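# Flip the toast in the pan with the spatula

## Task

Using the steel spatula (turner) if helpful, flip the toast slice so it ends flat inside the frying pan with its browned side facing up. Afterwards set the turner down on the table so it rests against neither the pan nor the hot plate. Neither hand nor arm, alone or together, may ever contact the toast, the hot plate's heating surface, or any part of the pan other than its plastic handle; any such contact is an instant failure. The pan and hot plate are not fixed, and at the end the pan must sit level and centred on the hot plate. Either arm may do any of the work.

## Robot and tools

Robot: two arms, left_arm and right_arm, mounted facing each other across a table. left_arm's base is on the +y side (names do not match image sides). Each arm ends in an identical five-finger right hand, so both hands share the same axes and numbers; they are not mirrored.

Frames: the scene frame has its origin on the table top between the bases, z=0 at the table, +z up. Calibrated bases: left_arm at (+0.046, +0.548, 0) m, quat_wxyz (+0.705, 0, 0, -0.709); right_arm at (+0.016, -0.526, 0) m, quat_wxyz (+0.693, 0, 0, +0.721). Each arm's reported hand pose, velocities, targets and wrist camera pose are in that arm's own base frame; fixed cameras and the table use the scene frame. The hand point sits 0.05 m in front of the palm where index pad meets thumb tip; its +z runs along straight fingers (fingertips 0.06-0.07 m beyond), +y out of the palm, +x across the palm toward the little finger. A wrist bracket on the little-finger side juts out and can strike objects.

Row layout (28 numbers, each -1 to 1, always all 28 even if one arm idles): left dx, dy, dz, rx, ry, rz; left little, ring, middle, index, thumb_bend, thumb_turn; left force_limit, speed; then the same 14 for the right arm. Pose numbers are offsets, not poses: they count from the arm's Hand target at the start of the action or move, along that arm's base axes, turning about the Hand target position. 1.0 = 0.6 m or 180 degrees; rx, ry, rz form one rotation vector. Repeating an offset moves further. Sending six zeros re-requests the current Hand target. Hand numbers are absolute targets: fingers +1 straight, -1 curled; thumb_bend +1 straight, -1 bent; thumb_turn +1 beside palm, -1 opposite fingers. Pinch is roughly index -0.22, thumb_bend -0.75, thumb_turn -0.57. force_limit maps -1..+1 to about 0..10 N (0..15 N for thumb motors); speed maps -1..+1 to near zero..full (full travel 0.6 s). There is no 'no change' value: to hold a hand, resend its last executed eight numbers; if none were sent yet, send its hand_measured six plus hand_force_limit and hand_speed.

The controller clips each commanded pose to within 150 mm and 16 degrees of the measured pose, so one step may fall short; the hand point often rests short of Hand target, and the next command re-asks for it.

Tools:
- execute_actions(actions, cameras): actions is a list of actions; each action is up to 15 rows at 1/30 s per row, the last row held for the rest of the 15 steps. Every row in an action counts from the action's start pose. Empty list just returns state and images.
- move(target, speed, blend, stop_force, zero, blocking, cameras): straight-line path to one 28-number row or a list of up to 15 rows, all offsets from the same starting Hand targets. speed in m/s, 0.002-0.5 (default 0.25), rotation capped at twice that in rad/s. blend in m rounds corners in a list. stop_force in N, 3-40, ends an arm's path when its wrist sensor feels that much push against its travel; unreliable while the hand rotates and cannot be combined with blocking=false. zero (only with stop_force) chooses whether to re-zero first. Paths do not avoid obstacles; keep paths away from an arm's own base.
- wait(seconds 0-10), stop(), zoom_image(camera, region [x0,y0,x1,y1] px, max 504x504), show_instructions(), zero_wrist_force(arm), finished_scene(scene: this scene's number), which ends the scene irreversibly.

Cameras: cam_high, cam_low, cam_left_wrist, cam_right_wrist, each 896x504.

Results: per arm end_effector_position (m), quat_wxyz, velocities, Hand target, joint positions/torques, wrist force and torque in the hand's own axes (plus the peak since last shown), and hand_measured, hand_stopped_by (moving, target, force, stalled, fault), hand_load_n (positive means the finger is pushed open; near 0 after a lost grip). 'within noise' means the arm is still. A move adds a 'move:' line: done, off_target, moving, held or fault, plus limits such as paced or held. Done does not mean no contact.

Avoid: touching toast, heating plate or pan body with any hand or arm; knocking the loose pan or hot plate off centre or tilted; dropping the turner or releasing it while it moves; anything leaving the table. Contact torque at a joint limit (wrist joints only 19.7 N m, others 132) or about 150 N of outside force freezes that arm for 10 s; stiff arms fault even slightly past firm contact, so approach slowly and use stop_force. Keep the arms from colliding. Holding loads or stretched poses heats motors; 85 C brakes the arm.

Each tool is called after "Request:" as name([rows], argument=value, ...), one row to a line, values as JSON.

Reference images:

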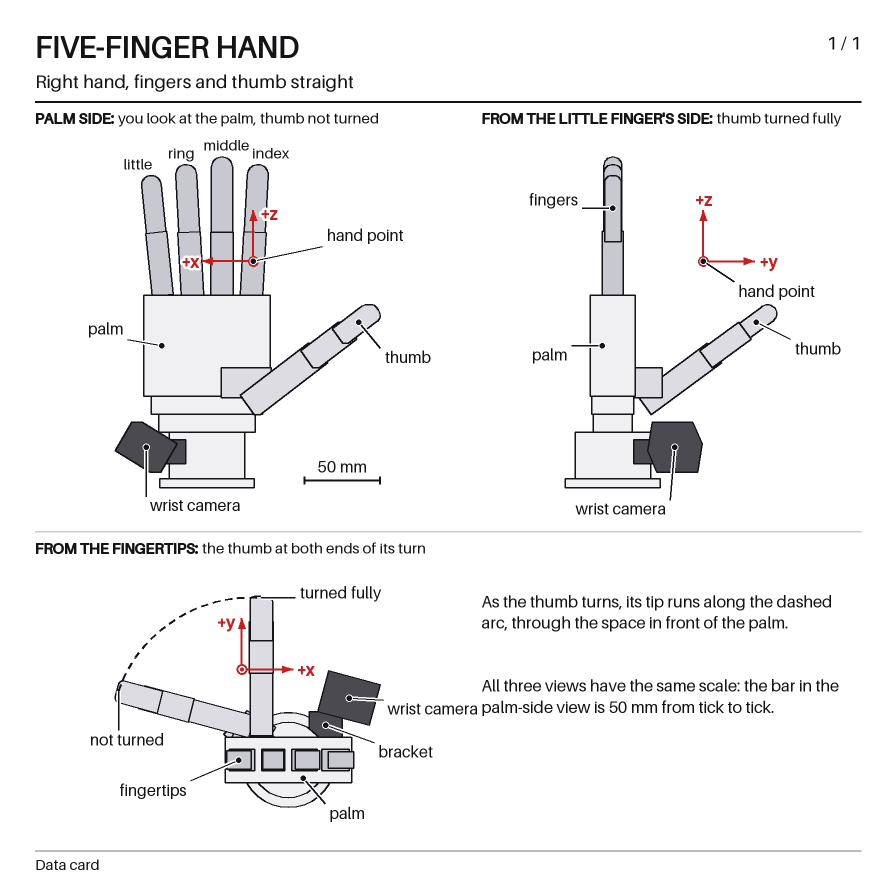

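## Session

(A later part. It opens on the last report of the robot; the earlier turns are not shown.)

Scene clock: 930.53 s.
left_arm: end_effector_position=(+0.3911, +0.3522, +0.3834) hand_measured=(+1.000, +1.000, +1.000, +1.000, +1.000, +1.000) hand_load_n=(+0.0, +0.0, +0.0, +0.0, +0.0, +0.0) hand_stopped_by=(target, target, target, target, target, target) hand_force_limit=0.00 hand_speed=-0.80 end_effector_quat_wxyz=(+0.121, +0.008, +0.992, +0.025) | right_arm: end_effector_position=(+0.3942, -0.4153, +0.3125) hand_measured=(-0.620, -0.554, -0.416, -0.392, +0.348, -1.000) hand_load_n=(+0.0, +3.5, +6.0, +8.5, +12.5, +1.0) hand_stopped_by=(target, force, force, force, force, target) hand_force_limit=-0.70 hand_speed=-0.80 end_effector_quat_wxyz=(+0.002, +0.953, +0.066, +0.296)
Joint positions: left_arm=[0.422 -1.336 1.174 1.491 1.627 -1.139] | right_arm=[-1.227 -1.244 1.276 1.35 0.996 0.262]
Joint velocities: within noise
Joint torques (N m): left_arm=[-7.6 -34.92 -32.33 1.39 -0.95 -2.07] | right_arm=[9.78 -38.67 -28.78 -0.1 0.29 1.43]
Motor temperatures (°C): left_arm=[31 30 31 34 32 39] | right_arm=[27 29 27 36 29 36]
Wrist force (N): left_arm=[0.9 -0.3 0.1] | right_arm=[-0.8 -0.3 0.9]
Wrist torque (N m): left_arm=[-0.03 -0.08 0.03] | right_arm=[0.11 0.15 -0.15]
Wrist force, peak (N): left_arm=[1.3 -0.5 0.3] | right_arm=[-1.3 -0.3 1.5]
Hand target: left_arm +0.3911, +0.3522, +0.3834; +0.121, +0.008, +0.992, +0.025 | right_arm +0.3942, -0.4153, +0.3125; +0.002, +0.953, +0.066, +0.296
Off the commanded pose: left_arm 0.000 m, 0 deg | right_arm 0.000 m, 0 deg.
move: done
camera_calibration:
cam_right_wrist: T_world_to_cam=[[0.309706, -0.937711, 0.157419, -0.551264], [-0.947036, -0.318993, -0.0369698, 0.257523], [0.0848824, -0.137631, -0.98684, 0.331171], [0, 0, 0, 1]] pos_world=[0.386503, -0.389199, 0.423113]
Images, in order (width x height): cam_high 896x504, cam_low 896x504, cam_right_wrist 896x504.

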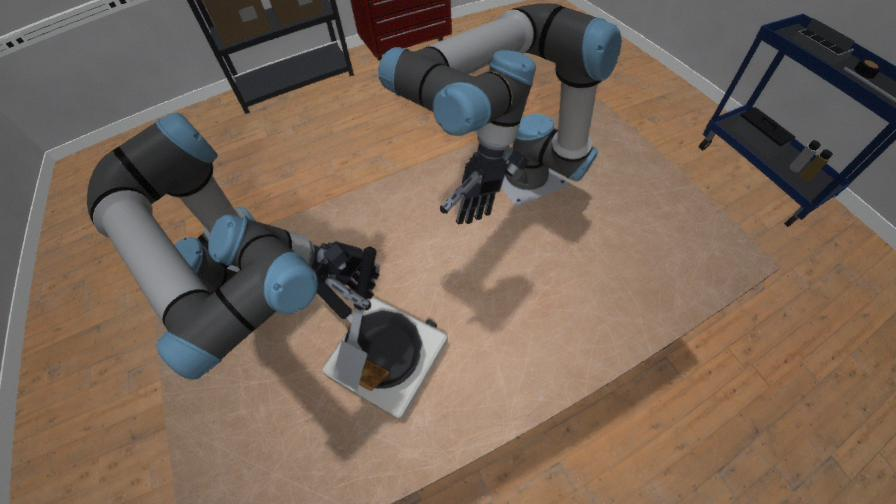

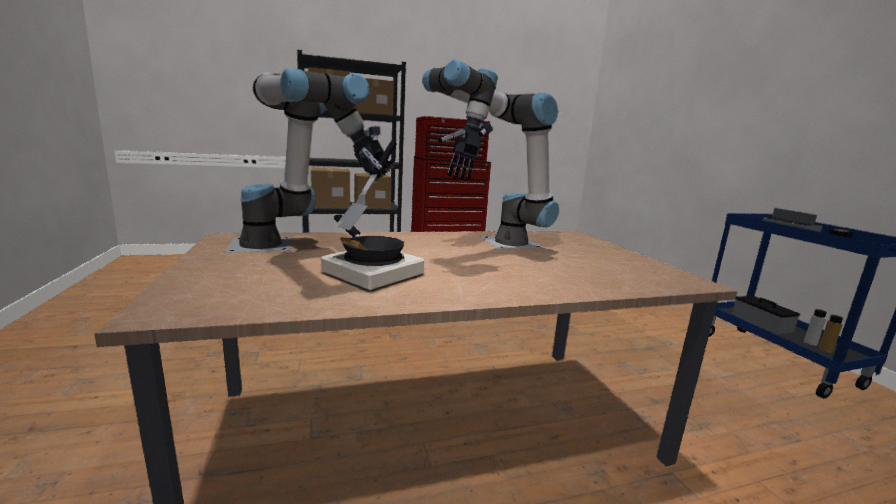

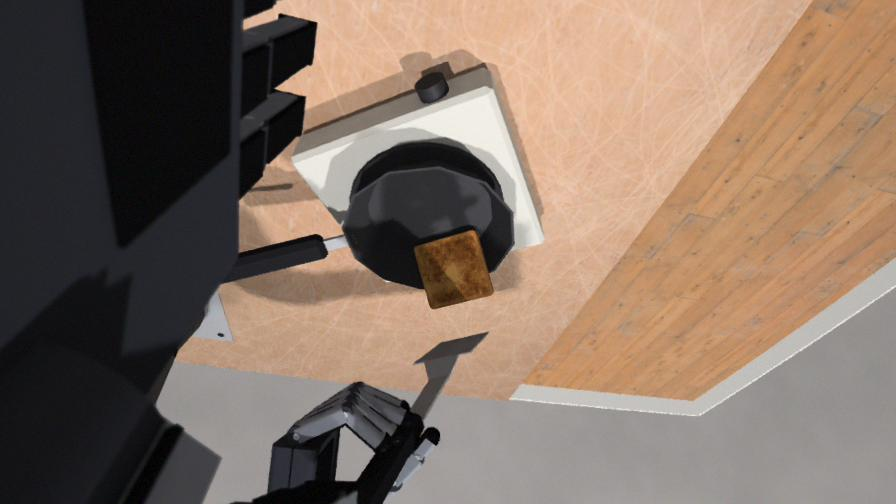

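Request:
move([
  [0,0,0,0,0,0,1,1,1,1,1,1,0,-0.8, 0.0045,-0.007,-0.0917,0,0,0, -0.62,-0.62,-0.64,-0.64,-0.06,-1,-0.7,-0.8],
], speed=0.03, stop_force=4, cameras=["cam_high","cam_low","cam_right_wrist"])

Request:
zoom_image(camera="cam_right_wrist", region=[380, 200, 580, 400])

Request:
zoom_image(camera="cam_low", region=[310, 160, 440, 290])

Scene clock: 939.30 s.
left_arm: end_effector_position=(+0.3911, +0.3522, +0.3834) hand_measured=(+1.000, +1.000, +1.000, +1.000, +1.000, +1.000) hand_load_n=(+0.0, +0.0, +0.0, +0.0, +0.0, +0.0) hand_stopped_by=(target, target, target, target, target, target) hand_force_limit=0.00 hand_speed=-0.80 end_effector_quat_wxyz=(+0.121, +0.008, +0.992, +0.025) | right_arm: end_effector_position=(+0.3969, -0.4195, +0.2575) hand_measured=(-0.620, -0.554, -0.416, -0.392, +0.348, -1.000) hand_load_n=(+0.0, +3.0, +6.0, +8.5, +12.5, +1.0) hand_stopped_by=(target, force, force, force, force, target) hand_force_limit=-0.70 hand_speed=-0.80 end_effector_quat_wxyz=(+0.002, +0.953, +0.066, +0.296)
Joint positions: left_arm=[0.422 -1.336 1.174 1.491 1.627 -1.139] | right_arm=[-1.224 -1.218 1.382 1.217 0.997 0.265]
Joint velocities: within noise
Joint torques (N m): left_arm=[-7.17 -35.38 -32.96 1.65 -0.67 -1.98] | right_arm=[4.8 -46.2 -32.15 6.09 -0.5 0.67]
Motor temperatures (°C): left_arm=[31 30 31 34 32 39] | right_arm=[27 29 27 36 29 36]
Wrist force (N): left_arm=[1.0 -0.5 0.5] | right_arm=[-0.7 -0.3 0.1]
Wrist torque (N m): left_arm=[-0.08 -0.10 0.02] | right_arm=[0.13 0.17 -0.15]
Wrist force, peak (N): left_arm=[1.4 -0.2 0.4] | right_arm=[-1.1 -0.2 0.8]
Hand target: left_arm +0.3911, +0.3522, +0.3834; +0.121, +0.008, +0.992, +0.025 | right_arm +0.3969, -0.4195, +0.2575; +0.002, +0.953, +0.066, +0.296
Off the commanded pose: left_arm 0.000 m, 0 deg | right_arm 0.000 m, 0 deg.
move: done
camera_calibration:
cam_right_wrist: T_world_to_cam=[[0.309737, -0.937638, 0.157792, -0.547525], [-0.947018, -0.319051, -0.0369294, 0.256665], [0.08497, -0.137993, -0.986782, 0.275938], [0, 0, 0, 1]] pos_world=[0.389209, -0.393414, 0.368164]
Images, in order (width x height): cam_high 896x504, cam_low 896x504, cam_right_wrist 896x504.

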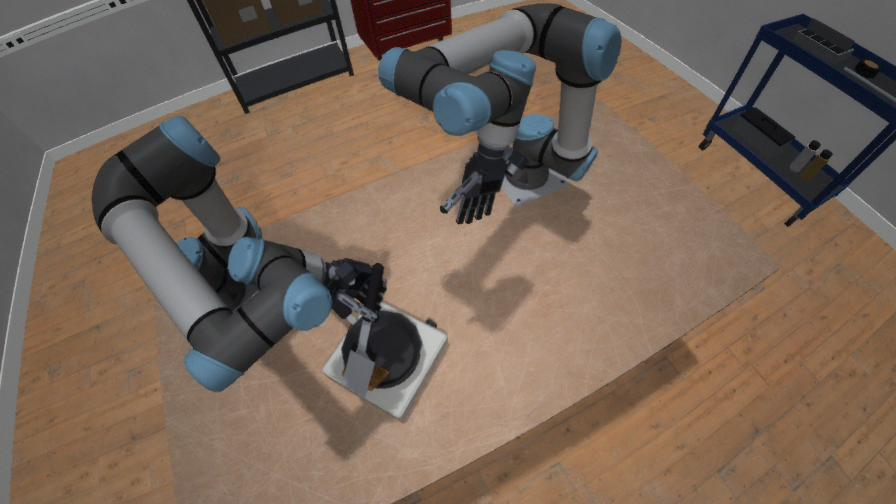

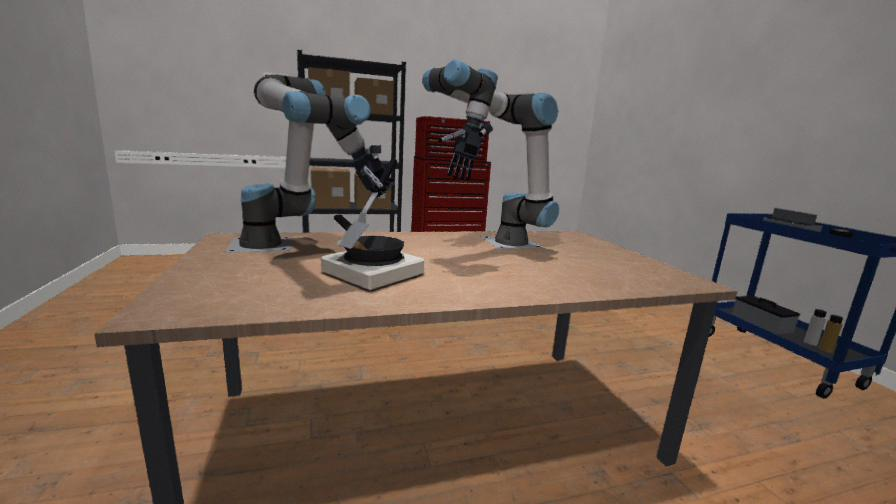

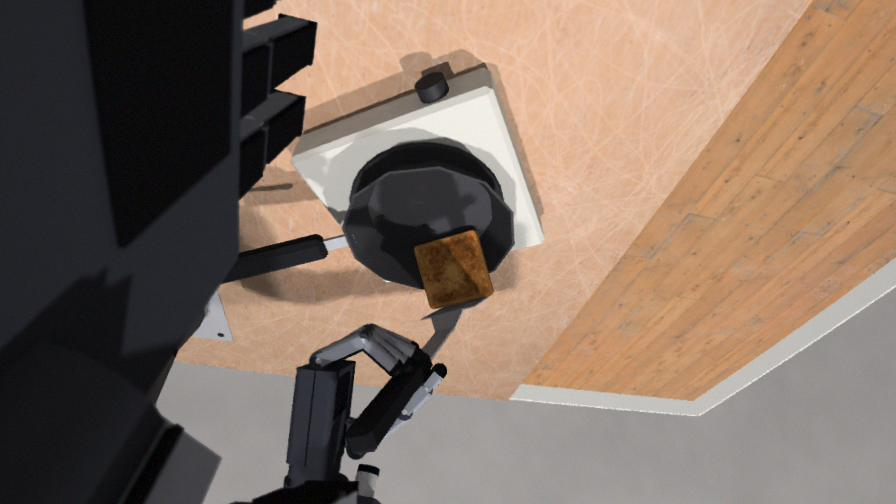

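Scaled by 2.520 from the camera's 896x504 image, which has a finer 1280x720 frame.

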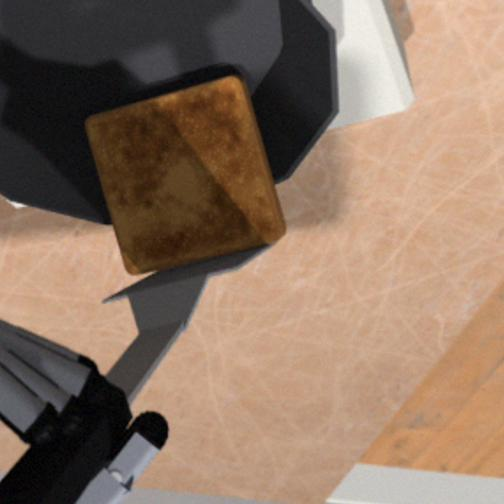

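Scaled by 3.877 from the camera's 896x504 image, which has a finer 1280x720 frame.

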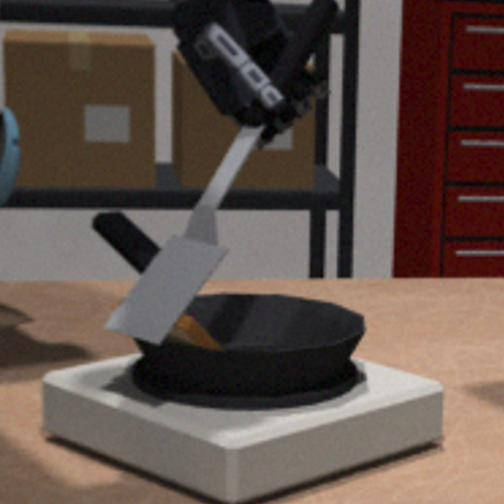

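Request:
move([
  [0,0,0,0,0,0,1,1,1,1,1,1,0,-0.8, 0.0392,0.0253,-0.0067,0,0,0, -0.62,-0.62,-0.64,-0.64,-0.06,-1,-0.7,-0.8],
], speed=0.02, cameras=["cam_high","cam_low","cam_right_wrist"])

Request:
zoom_image(camera="cam_right_wrist", region=[380, 200, 580, 400])

Request:
zoom_image(camera="cam_low", region=[310, 160, 440, 290])

Scene clock: 941.80 s.
left_arm: end_effector_position=(+0.3911, +0.3522, +0.3834) hand_measured=(+1.000, +1.000, +1.000, +1.000, +1.000, +1.000) hand_load_n=(+0.0, +0.0, +0.0, +0.0, +0.0, +0.0) hand_stopped_by=(target, target, target, target, target, target) hand_force_limit=0.00 hand_speed=-0.80 end_effector_quat_wxyz=(+0.121, +0.008, +0.992, +0.025) | right_arm: end_effector_position=(+0.4206, -0.4043, +0.2535) hand_measured=(-0.620, -0.554, -0.416, -0.392, +0.348, -1.000) hand_load_n=(+0.0, +3.5, +6.0, +8.0, +12.5, +1.0) hand_stopped_by=(target, force, force, force, force, target) hand_force_limit=-0.70 hand_speed=-0.80 end_effector_quat_wxyz=(+0.002, +0.953, +0.066, +0.296) end_effector_velocity=(-0.001, -0.002, +0.001) end_effector_angular_velocity=(-0.004, +0.000, +0.000)
Joint positions: left_arm=[0.422 -1.336 1.174 1.491 1.627 -1.139] | right_arm=[-1.161 -1.213 1.375 1.179 1.01 0.338]
Joint velocities: left_arm=[within noise] | right_arm=[-0.003 -0.001 -0.001 0 0.001 -0.005]
Joint torques (N m): left_arm=[-7.44 -33.97 -32.39 1.5 -0.74 -2.08] | right_arm=[-7.78 -36.64 -29.17 3.54 -0.76 -1.17]
Motor temperatures (°C): left_arm=[31 30 31 34 32 39] | right_arm=[27 29 27 36 29 36]
Wrist force (N): left_arm=[1.2 -0.3 0.7] | right_arm=[-0.5 -0.3 -0.2]
Wrist torque (N m): left_arm=[-0.07 -0.14 0.04] | right_arm=[0.11 0.14 -0.13]
Wrist force, peak (N): left_arm=[1.4 -0.3 0.3] | right_arm=[-1.0 -0.3 0.5]
Hand target: left_arm +0.3911, +0.3522, +0.3834; +0.121, +0.008, +0.992, +0.025 | right_arm +0.4205, -0.4044, +0.2535; +0.002, +0.953, +0.066, +0.296
Off the commanded pose: left_arm 0.000 m, 0 deg | right_arm 0.000 m, 0 deg.
move: done
camera_calibration:
cam_right_wrist: T_world_to_cam=[[0.309713, -0.937628, 0.1579, -0.539963], [-0.947024, -0.319034, -0.0369158, 0.283735], [0.0849886, -0.138102, -0.986765, 0.271985], [0, 0, 0, 1]] pos_world=[0.412822, -0.378202, 0.36412]
Images, in order (width x height): cam_high 896x504, cam_low 896x504, cam_right_wrist 896x504.

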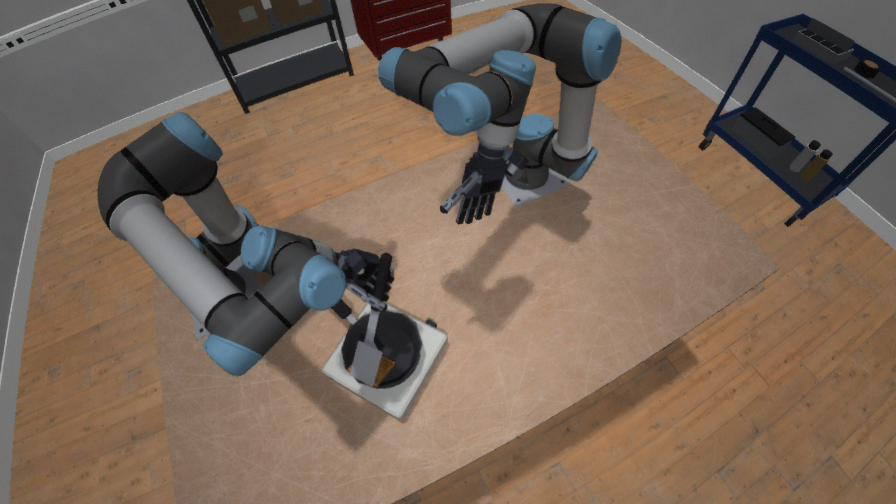

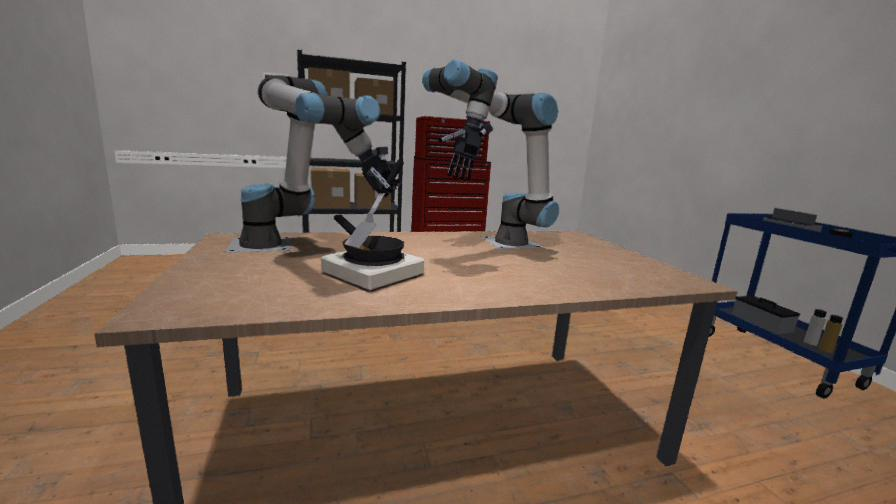

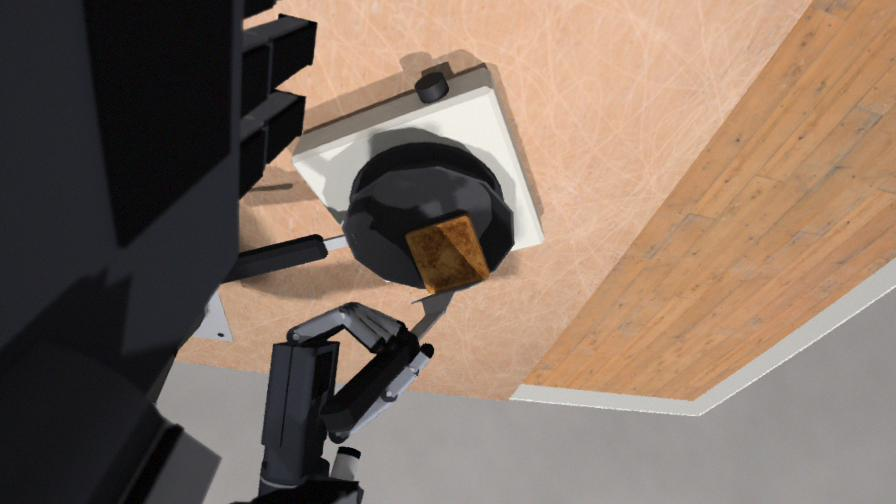

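Scaled by 2.520 from the camera's 896x504 image, which has a finer 1280x720 frame.

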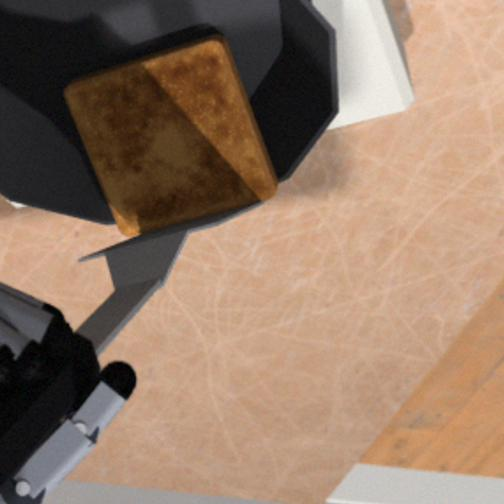

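Scaled by 3.877 from the camera's 896x504 image, which has a finer 1280x720 frame.

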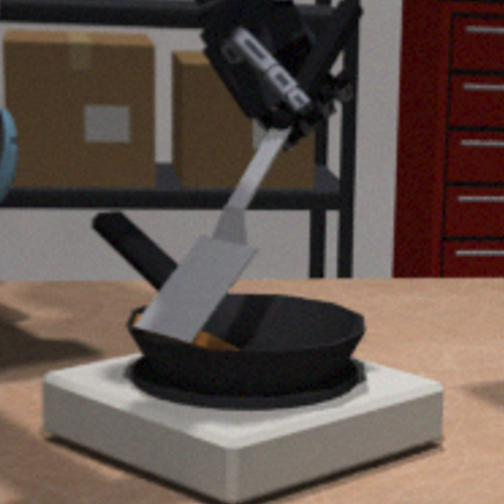

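Request:
move([
  [0,0,0,0,0,0,1,1,1,1,1,1,0,-0.8, 0.0308,0.0199,-0.015,0,0,0, -0.62,-0.62,-0.64,-0.64,-0.06,-1,-0.7,-0.8],
], speed=0.02, cameras=["cam_high","cam_low","cam_right_wrist"])

Request:
zoom_image(camera="cam_right_wrist", region=[340, 140, 540, 340])

Request:
zoom_image(camera="cam_low", region=[310, 160, 440, 290])

Scene clock: 944.40 s.
left_arm: end_effector_position=(+0.3911, +0.3522, +0.3834) hand_measured=(+1.000, +1.000, +1.000, +1.000, +1.000, +1.000) hand_load_n=(+0.0, +0.0, +0.0, +0.0, +0.0, +0.0) hand_stopped_by=(target, target, target, target, target, target) hand_force_limit=0.00 hand_speed=-0.80 end_effector_quat_wxyz=(+0.121, +0.008, +0.992, +0.025) | right_arm: end_effector_position=(+0.4390, -0.3924, +0.2444) hand_measured=(-0.620, -0.554, -0.416, -0.392, +0.348, -1.000) hand_load_n=(+0.0, +3.0, +6.0, +8.0, +12.5, +1.0) hand_stopped_by=(target, force, force, force, force, target) hand_force_limit=-0.70 hand_speed=-0.80 end_effector_quat_wxyz=(+0.002, +0.953, +0.066, +0.296)
Joint positions: left_arm=[0.422 -1.336 1.174 1.491 1.627 -1.139] | right_arm=[-1.112 -1.204 1.378 1.137 1.022 0.395]
Joint velocities: within noise
Joint torques (N m): left_arm=[-7.34 -34.21 -31.23 1.5 -0.75 -1.94] | right_arm=[-9.27 -40.98 -17.84 4.47 -1.15 -1.36]
Motor temperatures (°C): left_arm=[31 30 31 34 32 39] | right_arm=[27 29 27 36 29 36]
Wrist force (N): left_arm=[0.7 -0.3 0.2] | right_arm=[-0.4 -0.5 0.0]
Wrist torque (N m): left_arm=[-0.03 -0.06 0.02] | right_arm=[0.08 0.16 -0.12]
Wrist force, peak (N): left_arm=[1.1 -0.5 0.7] | right_arm=[-1.0 -0.1 0.5]
Hand target: left_arm +0.3911, +0.3522, +0.3834; +0.121, +0.008, +0.992, +0.025 | right_arm +0.4389, -0.3924, +0.2445; +0.002, +0.953, +0.066, +0.296
Off the commanded pose: left_arm 0.000 m, 0 deg | right_arm 0.000 m, 0 deg.
move: done
camera_calibration:
cam_right_wrist: T_world_to_cam=[[0.309709, -0.937634, 0.157871, -0.533053], [-0.947026, -0.319027, -0.0369179, 0.304715], [0.0849805, -0.138074, -0.986769, 0.263146], [0, 0, 0, 1]] pos_world=[0.431302, -0.366263, 0.355068]
Images, in order (width x height): cam_high 896x504, cam_low 896x504, cam_right_wrist 896x504.

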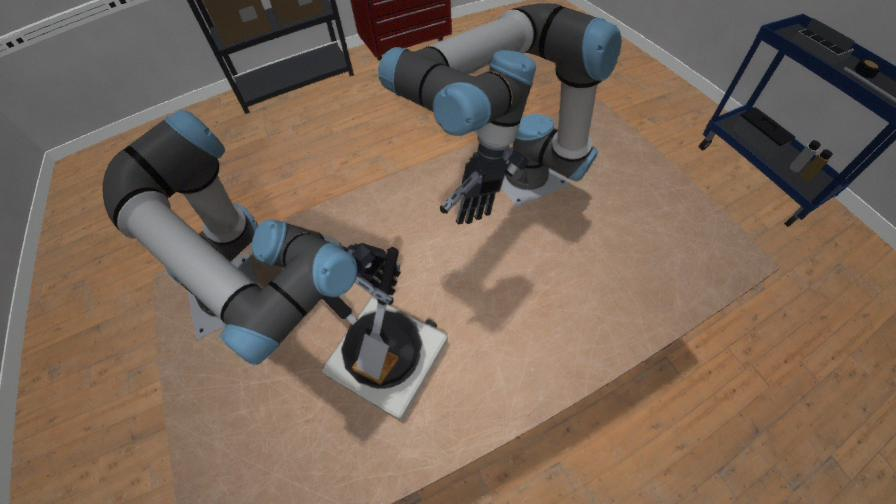

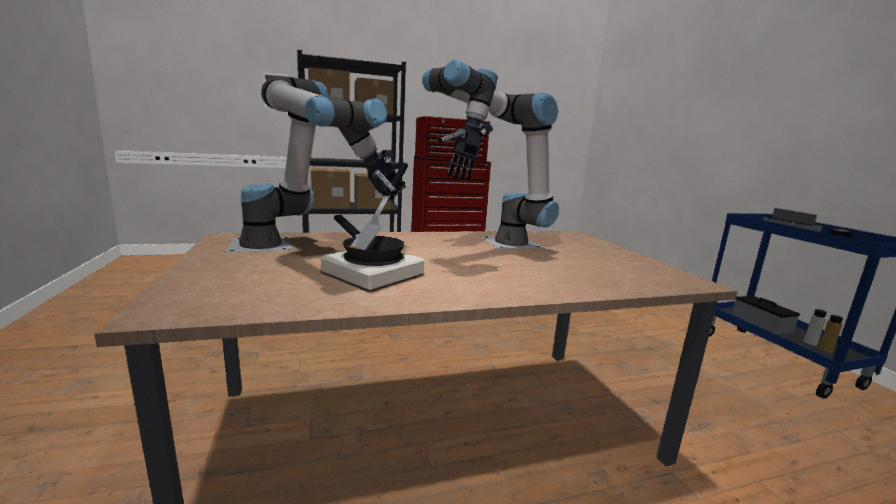

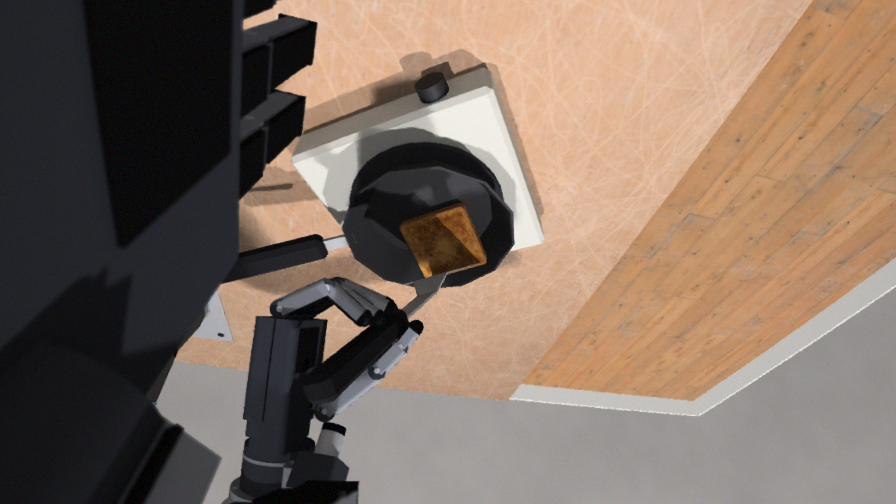

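Scaled by 2.520 from the camera's 896x504 image, which has a finer 1280x720 frame.

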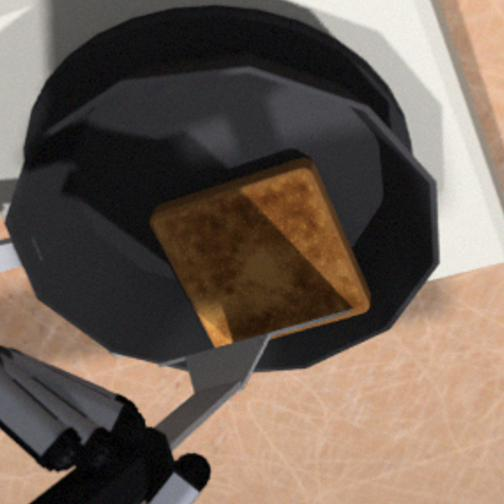

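Scaled by 3.877 from the camera's 896x504 image, which has a finer 1280x720 frame.

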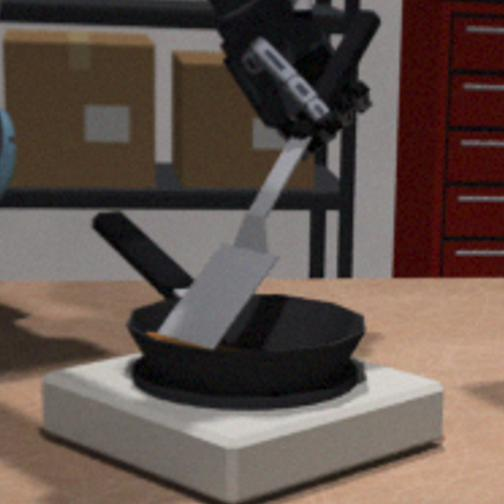

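Request:
move([
  [0,0,0,0,0,0,1,1,1,1,1,1,0,-0.8, 0.0252,0.0163,-0.02,0,0,0, -0.62,-0.62,-0.64,-0.64,-0.06,-1,-0.7,-0.8],
], speed=0.02, cameras=["cam_high","cam_low","cam_right_wrist"])

Request:
zoom_image(camera="cam_right_wrist", region=[340, 140, 540, 340])

Request:
zoom_image(camera="cam_high", region=[338, 300, 428, 392])

Scene clock: 946.83 s.
left_arm: end_effector_position=(+0.3911, +0.3522, +0.3834) hand_measured=(+1.000, +1.000, +1.000, +1.000, +1.000, +1.000) hand_load_n=(+0.0, +0.0, +0.0, +0.0, +0.0, +0.0) hand_stopped_by=(target, target, target, target, target, target) hand_force_limit=0.00 hand_speed=-0.80 end_effector_quat_wxyz=(+0.121, +0.008, +0.992, +0.025) | right_arm: end_effector_position=(+0.4542, -0.3826, +0.2324) hand_measured=(-0.620, -0.554, -0.416, -0.392, +0.348, -1.000) hand_load_n=(+0.0, +3.0, +5.5, +8.0, +12.5, +1.0) hand_stopped_by=(target, force, force, force, force, target) hand_force_limit=-0.70 hand_speed=-0.80 end_effector_quat_wxyz=(+0.002, +0.953, +0.066, +0.296)
Joint positions: left_arm=[0.422 -1.336 1.174 1.491 1.627 -1.139] | right_arm=[-1.072 -1.192 1.388 1.093 1.033 0.44]
Joint velocities: within noise
Joint torques (N m): left_arm=[-8.1 -35.03 -33.03 1.63 -0.83 -2.16] | right_arm=[-8.91 -42.98 -21.88 4.96 -0.81 -1.33]
Motor temperatures (°C): left_arm=[31 30 31 34 32 39] | right_arm=[27 29 27 36 29 35]
Wrist force (N): left_arm=[0.8 -0.1 0.4] | right_arm=[-0.6 -0.2 0.2]
Wrist torque (N m): left_arm=[-0.02 -0.08 0.03] | right_arm=[0.14 0.17 -0.09]
Wrist force, peak (N): left_arm=[1.5 -0.1 0.2] | right_arm=[-0.9 -0.4 0.3]
Hand target: left_arm +0.3911, +0.3522, +0.3834; +0.121, +0.008, +0.992, +0.025 | right_arm +0.4541, -0.3826, +0.2325; +0.002, +0.953, +0.066, +0.296
Off the commanded pose: left_arm 0.000 m, 0 deg | right_arm 0.000 m, 0 deg.
move: done
camera_calibration:
cam_right_wrist: T_world_to_cam=[[0.309697, -0.937642, 0.157844, -0.526654], [-0.947031, -0.319014, -0.0369246, 0.321713], [0.0849766, -0.138048, -0.986773, 0.25135], [0, 0, 0, 1]] pos_world=[0.446417, -0.356483, 0.343034]
Images, in order (width x height): cam_high 896x504, cam_low 896x504, cam_right_wrist 896x504.

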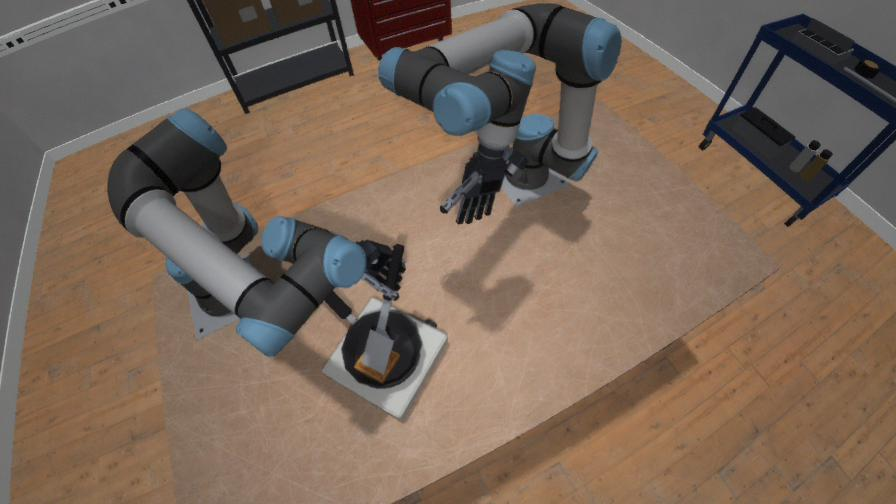

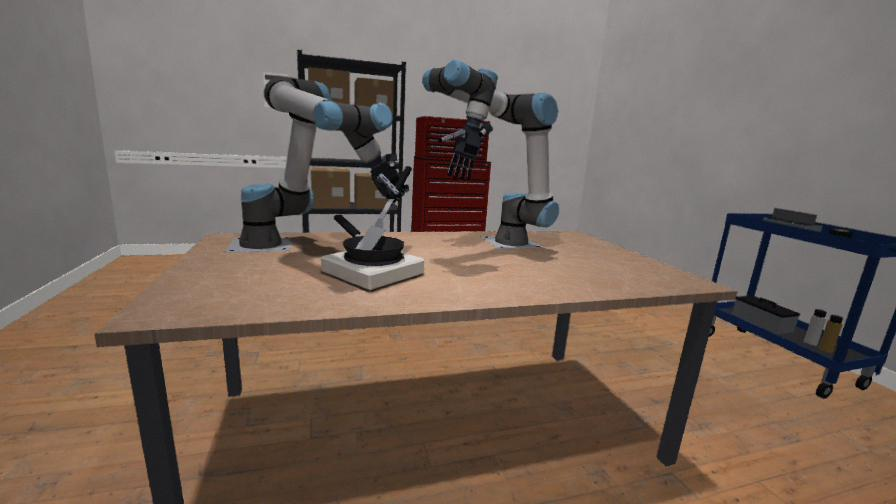

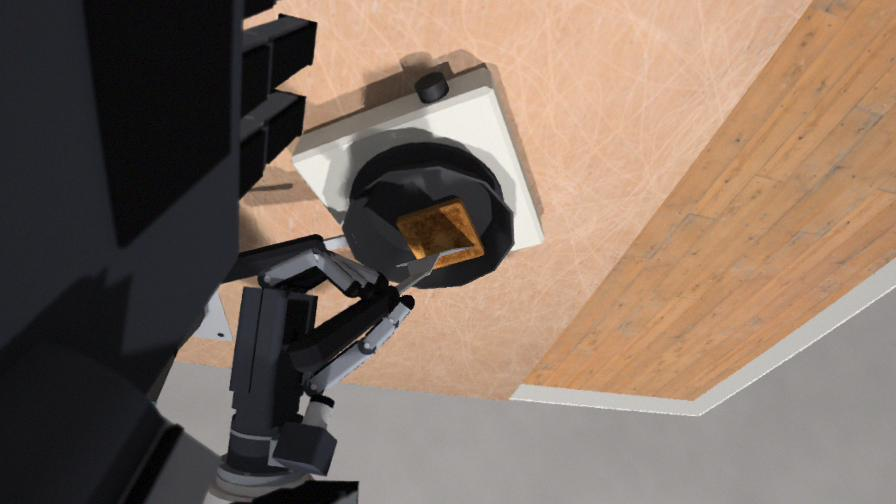

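Scaled by 2.520 from the camera's 896x504 image, which has a finer 1280x720 frame.

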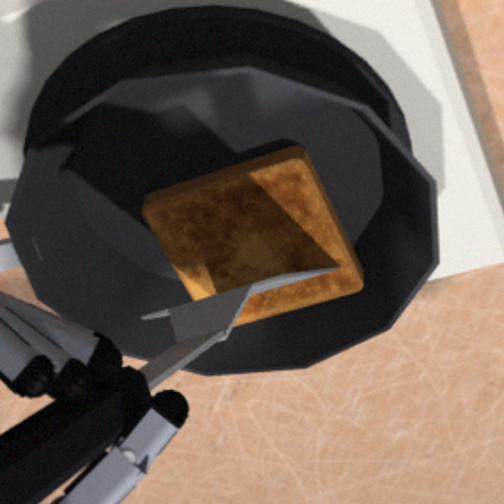

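Scaled by 5.478 from the camera's 896x504 image, which has a finer 1280x720 frame.

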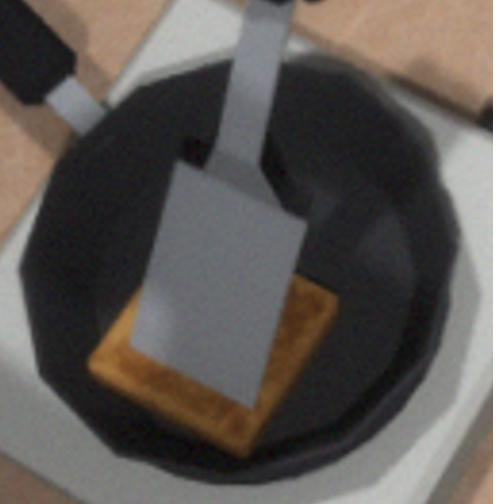

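Request:
move([
  [0,0,0,0,0,0,1,1,1,1,1,1,0,-0.8, 0.0,0.0,0.1,0,0,0, -0.62,-0.62,-0.64,-0.64,-0.06,-1,-0.7,-0.8],
], speed=0.06, cameras=["cam_high","cam_low","cam_right_wrist"])

Request:
zoom_image(camera="cam_right_wrist", region=[340, 140, 540, 340])

Request:
zoom_image(camera="cam_high", region=[338, 300, 428, 392])

Request:
zoom_image(camera="cam_low", region=[310, 220, 440, 290])

Scene clock: 949.20 s.
left_arm: end_effector_position=(+0.3911, +0.3522, +0.3834) hand_measured=(+1.000, +1.000, +1.000, +1.000, +1.000, +1.000) hand_load_n=(+0.0, +0.0, +0.0, +0.0, +0.0, +0.0) hand_stopped_by=(target, target, target, target, target, target) hand_force_limit=0.00 hand_speed=-0.80 end_effector_quat_wxyz=(+0.121, +0.008, +0.992, +0.025) | right_arm: end_effector_position=(+0.4541, -0.3826, +0.2926) hand_measured=(-0.620, -0.554, -0.416, -0.392, +0.348, -1.000) hand_load_n=(+0.0, +3.5, +5.5, +8.0, +13.0, +1.0) hand_stopped_by=(target, force, force, force, force, target) hand_force_limit=-0.70 hand_speed=-0.80 end_effector_quat_wxyz=(+0.002, +0.953, +0.066, +0.296)
Joint positions: left_arm=[0.422 -1.336 1.174 1.491 1.627 -1.139] | right_arm=[-1.072 -1.21 1.258 1.24 1.033 0.44]
Joint velocities: within noise
Joint torques (N m): left_arm=[-7.57 -35.12 -31.31 1.34 -0.66 -1.85] | right_arm=[-7.93 -33.56 -16.7 0.1 -1.82 -0.37]
Motor temperatures (°C): left_arm=[31 30 31 34 32 39] | right_arm=[27 29 27 36 29 35]
Wrist force (N): left_arm=[1.0 -0.7 0.4] | right_arm=[-0.8 -0.1 0.8]
Wrist torque (N m): left_arm=[-0.11 -0.10 0.02] | right_arm=[0.14 0.18 -0.11]
Wrist force, peak (N): left_arm=[1.4 -0.3 0.1] | right_arm=[-1.0 -0.3 0.8]
Hand target: left_arm +0.3911, +0.3522, +0.3834; +0.121, +0.008, +0.992, +0.025 | right_arm +0.4541, -0.3826, +0.2925; +0.002, +0.953, +0.066, +0.296
Off the commanded pose: left_arm 0.000 m, 0 deg | right_arm 0.000 m, 0 deg.
move: done
camera_calibration:
cam_right_wrist: T_world_to_cam=[[0.309674, -0.937648, 0.157854, -0.536126], [-0.947032, -0.319001, -0.0369928, 0.323866], [0.0850417, -0.138037, -0.986769, 0.310707], [0, 0, 0, 1]] pos_world=[0.446313, -0.356495, 0.403206]
Images, in order (width x height): cam_high 896x504, cam_low 896x504, cam_right_wrist 896x504.

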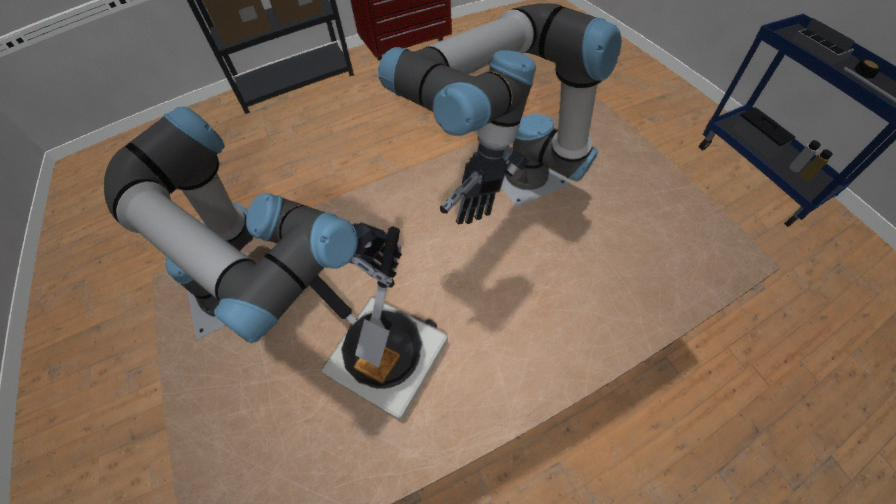

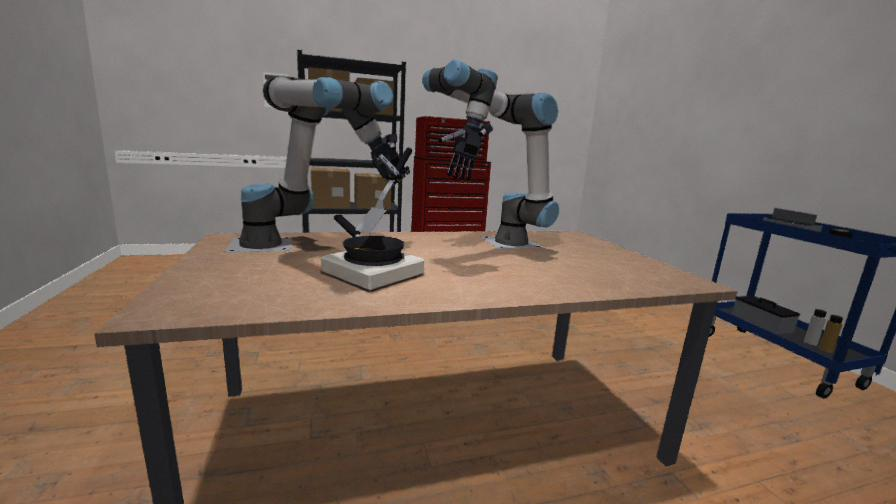

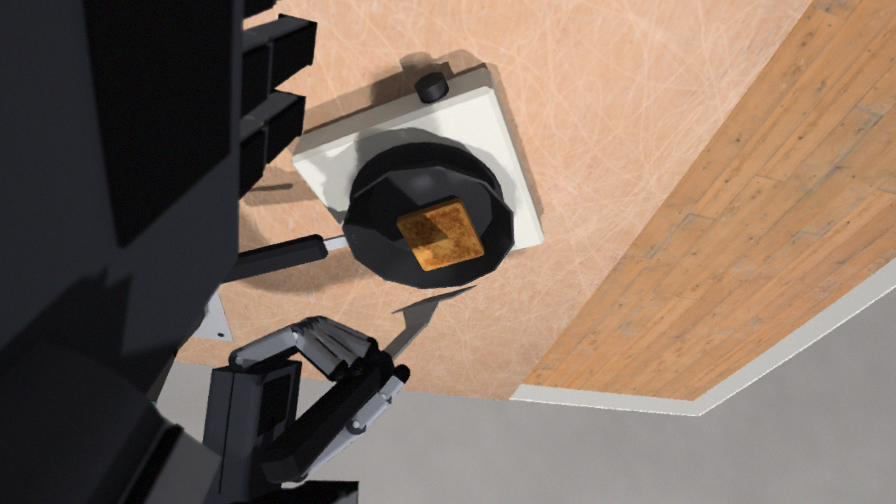

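Scaled by 2.520 from the camera's 896x504 image, which has a finer 1280x720 frame.

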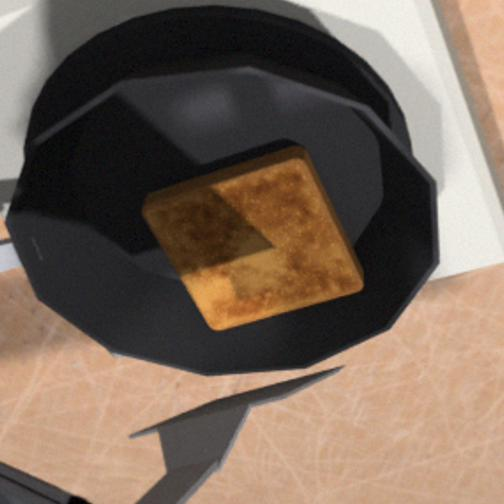

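Scaled by 5.478 from the camera's 896x504 image, which has a finer 1280x720 frame.

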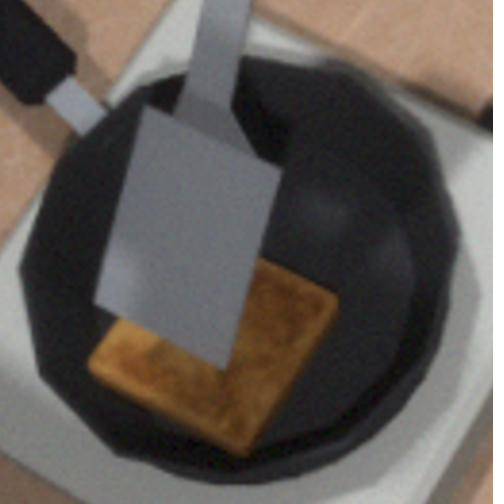

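Scaled by 3.877 from the camera's 896x504 image, which has a finer 1280x720 frame.

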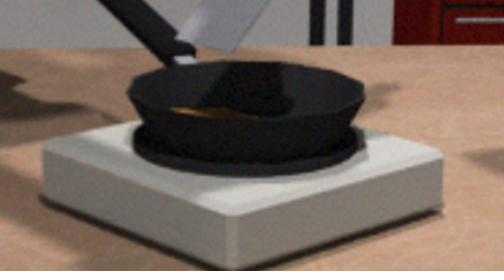

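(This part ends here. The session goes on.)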